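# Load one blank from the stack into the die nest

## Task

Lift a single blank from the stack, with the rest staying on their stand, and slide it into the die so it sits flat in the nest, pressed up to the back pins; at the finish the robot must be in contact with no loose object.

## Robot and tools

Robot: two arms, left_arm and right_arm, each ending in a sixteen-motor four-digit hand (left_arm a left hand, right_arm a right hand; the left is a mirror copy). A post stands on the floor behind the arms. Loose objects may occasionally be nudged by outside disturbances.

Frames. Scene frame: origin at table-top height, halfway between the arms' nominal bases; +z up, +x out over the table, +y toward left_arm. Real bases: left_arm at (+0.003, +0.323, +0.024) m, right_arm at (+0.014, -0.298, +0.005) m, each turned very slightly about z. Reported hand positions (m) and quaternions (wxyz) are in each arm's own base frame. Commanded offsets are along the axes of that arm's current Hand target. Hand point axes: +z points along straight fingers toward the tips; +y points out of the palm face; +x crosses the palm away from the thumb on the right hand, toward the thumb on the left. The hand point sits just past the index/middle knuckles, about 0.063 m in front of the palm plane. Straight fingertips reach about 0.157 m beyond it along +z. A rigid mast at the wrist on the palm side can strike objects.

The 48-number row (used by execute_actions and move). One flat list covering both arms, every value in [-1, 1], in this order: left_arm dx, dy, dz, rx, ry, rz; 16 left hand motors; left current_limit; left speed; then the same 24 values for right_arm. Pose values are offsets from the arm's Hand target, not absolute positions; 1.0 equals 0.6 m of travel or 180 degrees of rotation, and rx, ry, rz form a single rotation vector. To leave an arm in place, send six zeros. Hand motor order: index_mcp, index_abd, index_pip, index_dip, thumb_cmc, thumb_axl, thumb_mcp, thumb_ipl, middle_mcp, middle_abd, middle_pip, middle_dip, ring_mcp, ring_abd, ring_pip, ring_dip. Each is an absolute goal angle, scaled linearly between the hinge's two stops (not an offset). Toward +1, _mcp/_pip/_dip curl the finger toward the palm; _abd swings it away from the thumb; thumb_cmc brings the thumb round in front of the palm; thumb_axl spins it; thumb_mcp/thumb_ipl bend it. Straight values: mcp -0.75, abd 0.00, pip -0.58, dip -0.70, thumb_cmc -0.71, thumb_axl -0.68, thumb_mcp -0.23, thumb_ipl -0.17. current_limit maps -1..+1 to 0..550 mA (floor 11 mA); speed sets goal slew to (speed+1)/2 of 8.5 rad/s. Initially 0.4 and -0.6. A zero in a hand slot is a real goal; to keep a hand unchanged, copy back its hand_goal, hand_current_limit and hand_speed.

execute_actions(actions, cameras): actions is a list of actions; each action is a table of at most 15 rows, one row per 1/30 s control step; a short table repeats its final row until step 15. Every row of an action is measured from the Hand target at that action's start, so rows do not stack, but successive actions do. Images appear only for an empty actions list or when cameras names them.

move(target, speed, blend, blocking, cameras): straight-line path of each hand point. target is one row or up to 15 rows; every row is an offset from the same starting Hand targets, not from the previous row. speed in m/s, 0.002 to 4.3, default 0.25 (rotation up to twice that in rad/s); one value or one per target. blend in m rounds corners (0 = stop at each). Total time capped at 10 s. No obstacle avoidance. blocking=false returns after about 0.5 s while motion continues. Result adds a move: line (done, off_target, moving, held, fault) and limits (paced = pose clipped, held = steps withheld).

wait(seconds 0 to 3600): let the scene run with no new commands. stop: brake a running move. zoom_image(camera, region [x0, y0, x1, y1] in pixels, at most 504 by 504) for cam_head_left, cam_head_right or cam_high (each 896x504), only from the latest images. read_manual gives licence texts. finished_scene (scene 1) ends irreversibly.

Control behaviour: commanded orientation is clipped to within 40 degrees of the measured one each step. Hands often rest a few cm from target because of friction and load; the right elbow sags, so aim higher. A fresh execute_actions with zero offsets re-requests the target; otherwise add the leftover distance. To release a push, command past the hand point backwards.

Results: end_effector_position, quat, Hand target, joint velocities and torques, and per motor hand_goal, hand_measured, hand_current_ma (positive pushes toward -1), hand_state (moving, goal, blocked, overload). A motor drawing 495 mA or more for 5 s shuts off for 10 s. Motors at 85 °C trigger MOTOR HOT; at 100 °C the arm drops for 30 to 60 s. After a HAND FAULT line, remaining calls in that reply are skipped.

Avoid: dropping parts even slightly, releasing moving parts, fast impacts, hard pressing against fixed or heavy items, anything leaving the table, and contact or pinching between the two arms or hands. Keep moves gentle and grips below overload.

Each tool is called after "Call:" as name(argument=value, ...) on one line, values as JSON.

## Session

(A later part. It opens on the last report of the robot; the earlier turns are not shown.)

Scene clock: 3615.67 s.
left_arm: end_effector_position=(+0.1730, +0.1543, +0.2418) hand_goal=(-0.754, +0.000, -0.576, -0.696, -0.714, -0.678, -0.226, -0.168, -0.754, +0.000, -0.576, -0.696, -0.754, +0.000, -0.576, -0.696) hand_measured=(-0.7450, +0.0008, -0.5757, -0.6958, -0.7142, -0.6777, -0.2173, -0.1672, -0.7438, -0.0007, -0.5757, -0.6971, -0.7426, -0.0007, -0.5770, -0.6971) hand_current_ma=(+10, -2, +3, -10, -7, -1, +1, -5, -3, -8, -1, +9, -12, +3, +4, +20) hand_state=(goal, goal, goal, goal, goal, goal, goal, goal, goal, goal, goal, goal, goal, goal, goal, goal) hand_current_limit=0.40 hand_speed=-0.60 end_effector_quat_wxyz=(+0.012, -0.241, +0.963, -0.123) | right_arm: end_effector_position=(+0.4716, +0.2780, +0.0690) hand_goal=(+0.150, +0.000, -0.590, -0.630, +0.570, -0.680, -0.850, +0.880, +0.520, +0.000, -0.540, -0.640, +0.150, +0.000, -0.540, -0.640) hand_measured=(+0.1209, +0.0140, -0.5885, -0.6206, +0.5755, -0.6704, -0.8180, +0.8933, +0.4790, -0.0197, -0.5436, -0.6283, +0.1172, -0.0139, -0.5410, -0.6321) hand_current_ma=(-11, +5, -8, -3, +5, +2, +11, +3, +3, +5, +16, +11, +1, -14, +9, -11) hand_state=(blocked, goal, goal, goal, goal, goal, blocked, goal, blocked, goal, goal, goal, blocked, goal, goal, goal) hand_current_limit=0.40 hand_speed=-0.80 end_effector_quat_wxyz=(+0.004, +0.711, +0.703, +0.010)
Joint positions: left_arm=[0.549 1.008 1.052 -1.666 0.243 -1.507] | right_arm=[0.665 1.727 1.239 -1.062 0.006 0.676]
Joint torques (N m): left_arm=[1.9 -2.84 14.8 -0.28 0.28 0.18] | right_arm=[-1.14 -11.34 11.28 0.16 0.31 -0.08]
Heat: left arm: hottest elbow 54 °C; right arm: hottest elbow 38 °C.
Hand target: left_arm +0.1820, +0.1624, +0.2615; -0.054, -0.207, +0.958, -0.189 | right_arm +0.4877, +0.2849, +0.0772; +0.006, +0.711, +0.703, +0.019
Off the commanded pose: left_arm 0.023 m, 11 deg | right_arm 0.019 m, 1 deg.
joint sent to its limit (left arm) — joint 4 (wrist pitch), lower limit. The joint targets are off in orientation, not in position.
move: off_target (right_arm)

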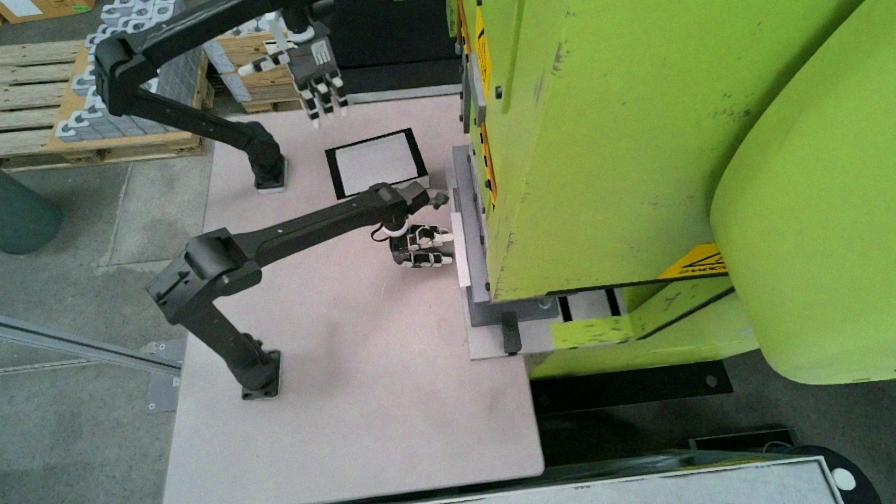

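Call:
move(target=[[0,0,0,0,0,0,-0.754,0,-0.576,-0.696,-0.714,-0.678,-0.226,-0.168,-0.754,0,-0.576,-0.696,-0.754,0,-0.576,-0.696,0.4,-0.6,0,-0.006,0,0,0,0,0.15,0,-0.59,-0.63,0.571,-0.68,-0.85,0.88,0.497,0,-0.54,-0.64,0.15,0,-0.54,-0.64,0.4,-0.8],[0,0,0,0,0,0,-0.754,0,-0.576,-0.696,-0.714,-0.678,-0.226,-0.168,-0.754,0,-0.576,-0.696,-0.754,0,-0.576,-0.696,0.4,-0.6,0.0,0.024,0.0,0,0,0,0.15,0,-0.59,-0.63,0.571,-0.68,-0.85,0.88,0.497,0,-0.54,-0.64,0.15,0,-0.54,-0.64,0.4,-0.8]], speed=0.02, cameras=["cam_high","cam_head_left","cam_head_right"])

Call:
zoom_image(camera="cam_high", region=[400, 200, 480, 300])

Call:
zoom_image(camera="cam_head_left", region=[345, 215, 465, 290])

Call:
zoom_image(camera="cam_head_right", region=[350, 215, 470, 290])

Scene clock: 3632.87 s.
left_arm: end_effector_position=(+0.1730, +0.1543, +0.2418) hand_goal=(-0.754, +0.000, -0.576, -0.696, -0.714, -0.678, -0.226, -0.168, -0.754, +0.000, -0.576, -0.696, -0.754, +0.000, -0.576, -0.696) hand_measured=(-0.7438, +0.0008, -0.5770, -0.6958, -0.7129, -0.6777, -0.2163, -0.1681, -0.7450, -0.0007, -0.5782, -0.6958, -0.7426, +0.0008, -0.5770, -0.6945) hand_current_ma=(+9, -4, -3, -9, -4, -1, -1, -8, -2, +5, -2, +4, -11, +0, +5, +11) hand_state=(goal, goal, goal, goal, goal, goal, goal, goal, goal, goal, goal, goal, goal, goal, goal, goal) hand_current_limit=0.40 hand_speed=-0.60 end_effector_quat_wxyz=(+0.012, -0.241, +0.963, -0.123) | right_arm: end_effector_position=(+0.4728, +0.2774, +0.0633) hand_goal=(+0.150, +0.000, -0.590, -0.630, +0.570, -0.680, -0.850, +0.880, +0.496, +0.000, -0.540, -0.640, +0.150, +0.000, -0.540, -0.640) hand_measured=(+0.1209, +0.0140, -0.5898, -0.6206, +0.5768, -0.6704, -0.8170, +0.8933, +0.5068, -0.0197, -0.5179, -0.6283, +0.1184, -0.0139, -0.5423, -0.6334) hand_current_ma=(+1, +10, +3, +6, +3, +7, -11, -7, +7, +1, +9, -1, -1, +13, +12, -10) hand_state=(blocked, goal, goal, goal, goal, goal, blocked, goal, goal, goal, blocked, goal, blocked, goal, goal, goal) hand_current_limit=0.40 hand_speed=-0.80 end_effector_quat_wxyz=(+0.001, +0.708, +0.706, -0.005)
Joint positions: left_arm=[0.549 1.008 1.052 -1.666 0.243 -1.507] | right_arm=[0.661 1.75 1.259 -1.09 0.003 0.663]
Joint torques (N m): left_arm=[1.79 -2.73 14.79 -0.29 0.28 0.19] | right_arm=[-2.32 -11.58 12.42 0.84 0.43 -0.1]
Heat: left arm: hottest elbow 54 °C; right arm: hottest elbow 38 °C.
Hand target: left_arm +0.1820, +0.1624, +0.2615; -0.054, -0.207, +0.958, -0.189 | right_arm +0.5022, +0.2848, +0.0779; +0.006, +0.711, +0.703, +0.020
Off the commanded pose: left_arm 0.023 m, 11 deg | right_arm 0.033 m, 3 deg.
joint sent to its limit (left arm) — joint 4 (wrist pitch), lower limit. The joint targets are off in orientation, not in position.
move: off_target (right_arm)

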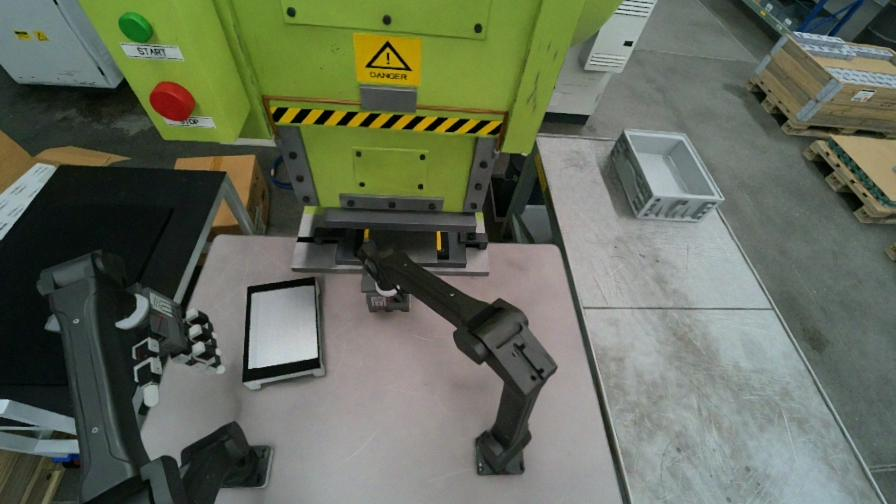

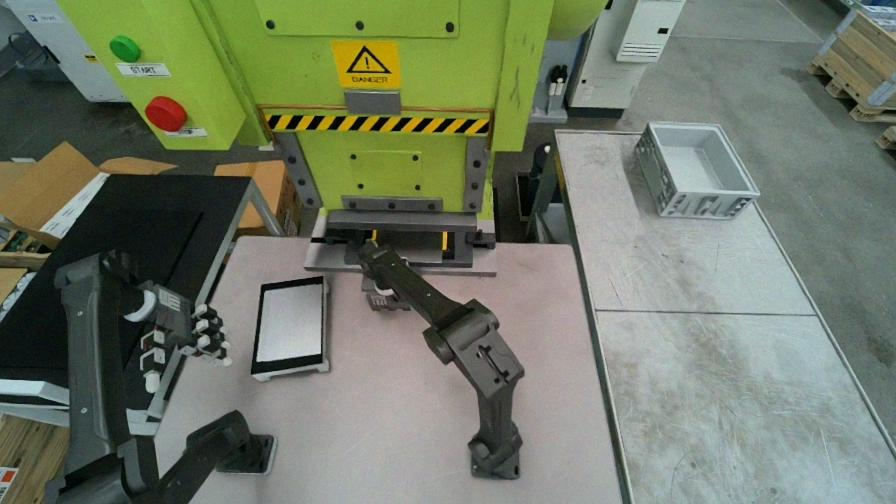

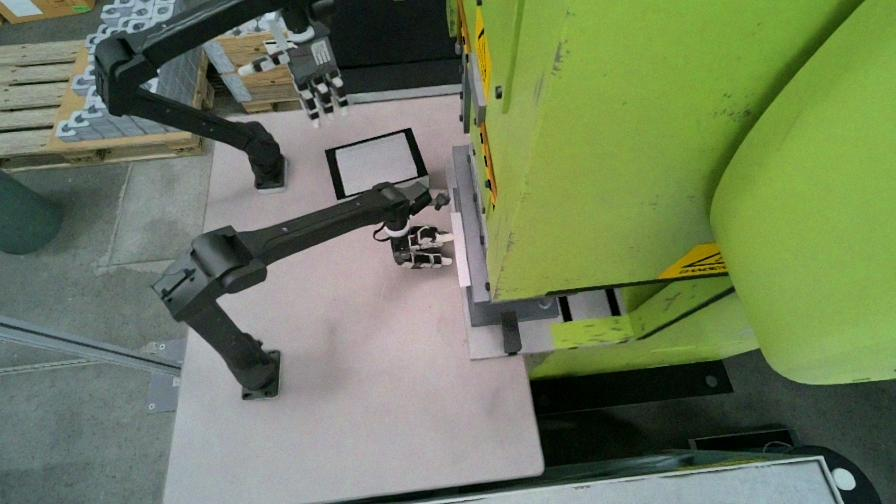

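Scaled by 5.040.

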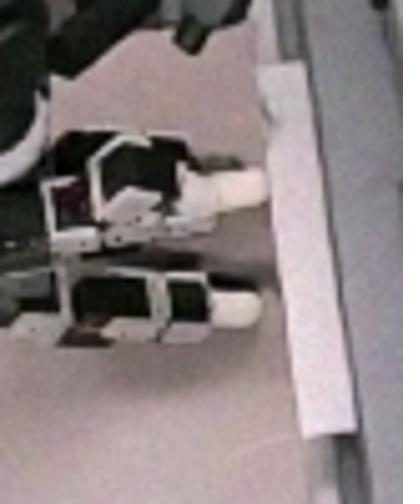

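Scaled by 4.200.

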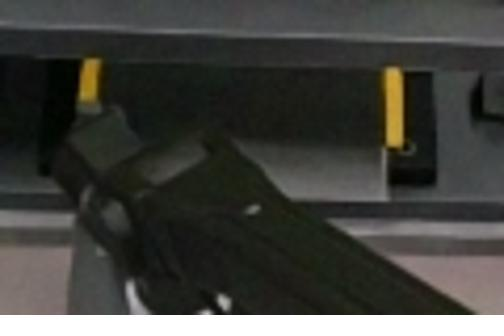

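Scaled by 4.200.

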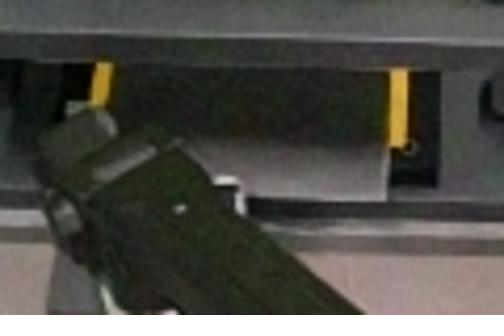

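Call:
move(target=[[0,0,0,0,0,0,-0.754,0,-0.576,-0.696,-0.714,-0.678,-0.226,-0.168,-0.754,0,-0.576,-0.696,-0.754,0,-0.576,-0.696,0.4,-0.6,0,-0.060,0.0,0,0,0,0.15,0,-0.59,-0.63,0.571,-0.68,-0.85,0.88,0.497,0,-0.54,-0.64,0.15,0,-0.54,-0.64,0.4,-0.8],[0,0,0,0,0,0,-0.754,0,-0.576,-0.696,-0.714,-0.678,-0.226,-0.168,-0.754,0,-0.576,-0.696,-0.754,0,-0.576,-0.696,0.4,-0.6,-0.1,-0.15,-0.02,0,0,0,0.15,0,-0.59,-0.63,0.571,-0.68,-0.85,0.88,0.497,0,-0.54,-0.64,0.15,0,-0.54,-0.64,0.4,-0.8],[0,0,0,0,0,0,-0.754,0,-0.576,-0.696,-0.714,-0.678,-0.226,-0.168,-0.754,0,-0.576,-0.696,-0.754,0,-0.576,-0.696,0.4,-0.6,-0.30,-0.28,-0.10,0,0,0,0.15,0,-0.59,-0.63,0.571,-0.68,-0.85,0.88,0.497,0,-0.54,-0.64,0.15,0,-0.54,-0.64,0.4,-0.8]], speed=0.08, cameras=["cam_high","cam_head_left","cam_head_right"])

Call:
zoom_image(camera="cam_high", region=[400, 200, 480, 300])

Call:
zoom_image(camera="cam_head_left", region=[345, 215, 465, 290])

Call:
zoom_image(camera="cam_head_right", region=[350, 215, 470, 290])

Scene clock: 3660.73 s.
left_arm: end_effector_position=(+0.1730, +0.1543, +0.2418) hand_goal=(-0.754, +0.000, -0.576, -0.696, -0.714, -0.678, -0.226, -0.168, -0.754, +0.000, -0.576, -0.696, -0.754, +0.000, -0.576, -0.696) hand_measured=(-0.7450, -0.0007, -0.5757, -0.6958, -0.7142, -0.6777, -0.2163, -0.1672, -0.7438, -0.0007, -0.5770, -0.6958, -0.7426, +0.0008, -0.5770, -0.6971) hand_current_ma=(+15, -2, -4, -12, -3, +10, +2, +2, -7, -6, +7, +17, -7, +10, +0, +8) hand_state=(goal, goal, goal, goal, goal, goal, goal, goal, goal, goal, goal, goal, goal, goal, goal, goal) hand_current_limit=0.40 hand_speed=-0.60 end_effector_quat_wxyz=(+0.012, -0.241, +0.963, -0.123) | right_arm: end_effector_position=(+0.3337, +0.1097, +0.1292) hand_goal=(+0.150, +0.000, -0.590, -0.630, +0.570, -0.680, -0.850, +0.880, +0.496, +0.000, -0.540, -0.640, +0.150, +0.000, -0.540, -0.640) hand_measured=(+0.1209, +0.0110, -0.5898, -0.6219, +0.5743, -0.6704, -0.8180, +0.8942, +0.4621, -0.0227, -0.5385, -0.6334, +0.1172, -0.0139, -0.5423, -0.6334) hand_current_ma=(+5, +3, -8, -20, +6, +9, +1, +15, +2, +13, +9, -5, -8, -9, +4, -1) hand_state=(blocked, goal, goal, goal, goal, goal, blocked, goal, blocked, blocked, goal, goal, blocked, goal, goal, goal) hand_current_limit=0.40 hand_speed=-0.80 end_effector_quat_wxyz=(+0.008, +0.711, +0.703, +0.022)
Joint positions: left_arm=[0.549 1.008 1.052 -1.666 0.243 -1.507] | right_arm=[0.495 1.098 0.764 -1.189 0.003 0.506]
Joint torques (N m): left_arm=[2.02 -2.78 14.79 -0.31 0.28 0.19] | right_arm=[-1.26 -5.01 7.5 0.25 0.08 -0.05]
Heat: left arm: hottest elbow 54 °C; right arm: hottest elbow 38 °C.
Hand target: left_arm +0.1820, +0.1624, +0.2615; -0.054, -0.207, +0.958, -0.189 | right_arm +0.3301, +0.1055, +0.1282; +0.006, +0.711, +0.703, +0.019
Off the commanded pose: left_arm 0.023 m, 11 deg | right_arm 0.006 m, 0 deg.
joint sent to its limit (left arm) — joint 4 (wrist pitch), lower limit. The joint targets are off in orientation, not in position.
move: done

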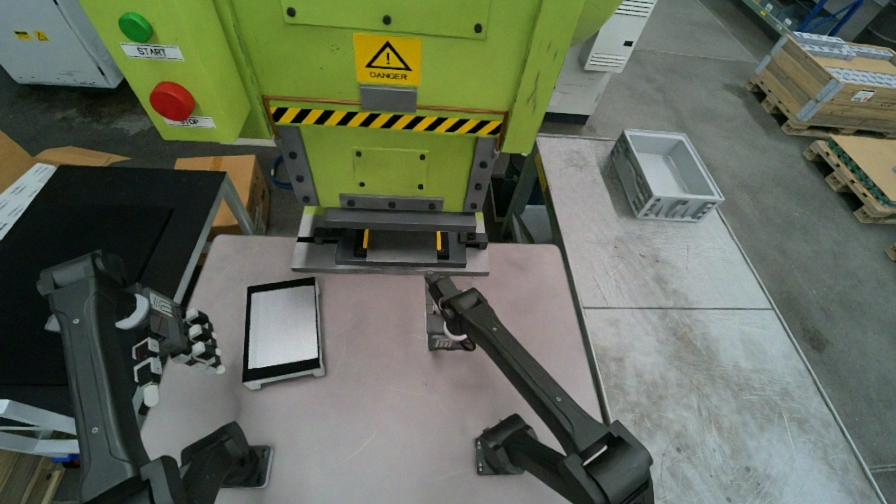

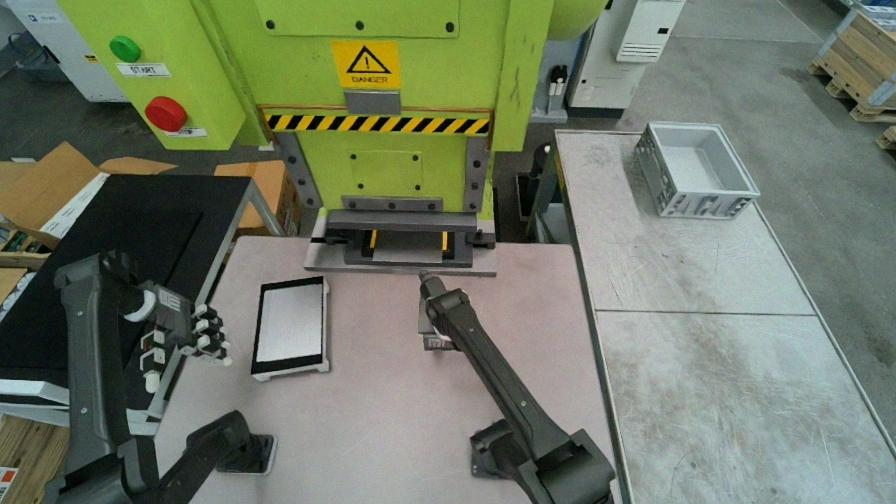

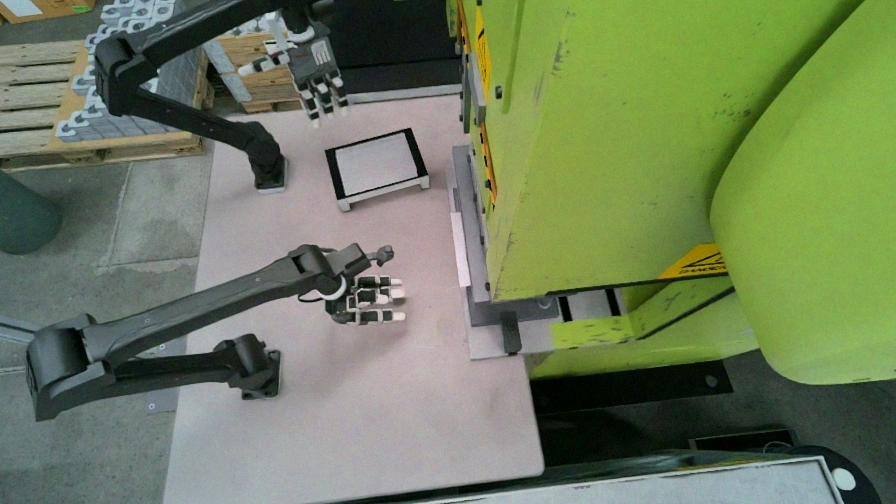

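Scaled by 5.040.

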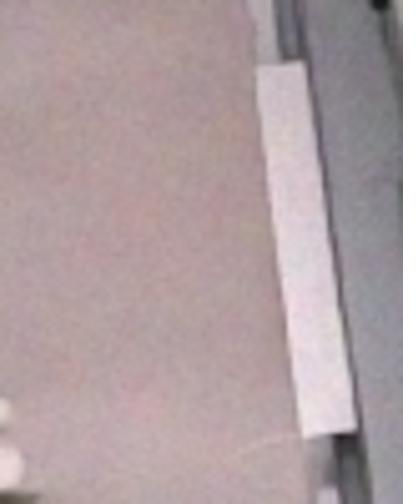

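Scaled by 4.200.

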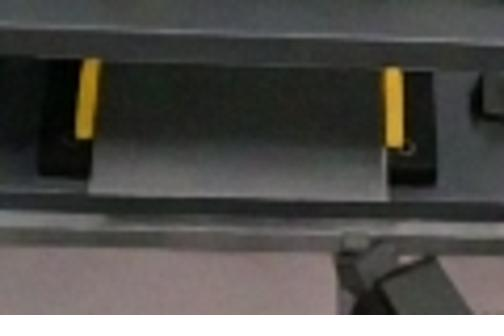

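Scaled by 4.200.

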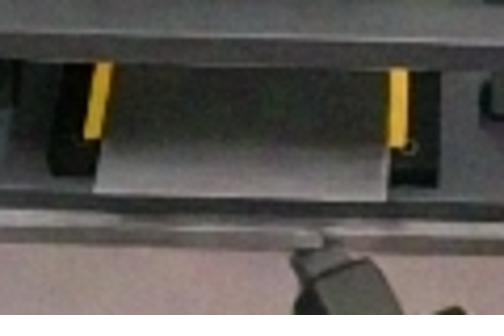

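Call:
zoom_image(camera="cam_head_left", region=[235, 265, 335, 395])

Call:
zoom_image(camera="cam_head_right", region=[300, 200, 500, 285])

Scaled by 3.877.

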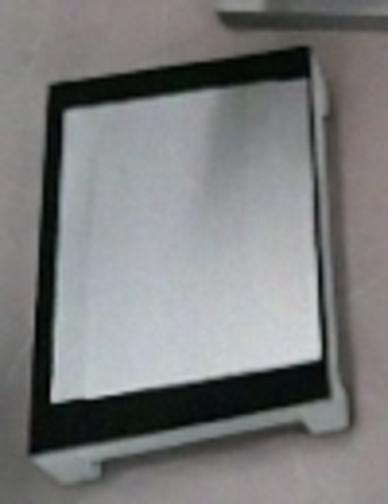

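Scaled by 2.520.

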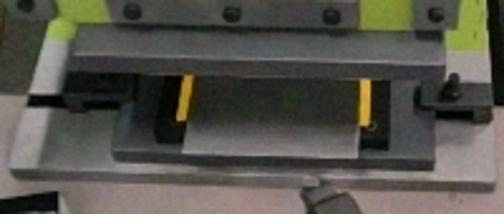

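Call:
finished_scene(scene=1)

The scene is finished: the task was done.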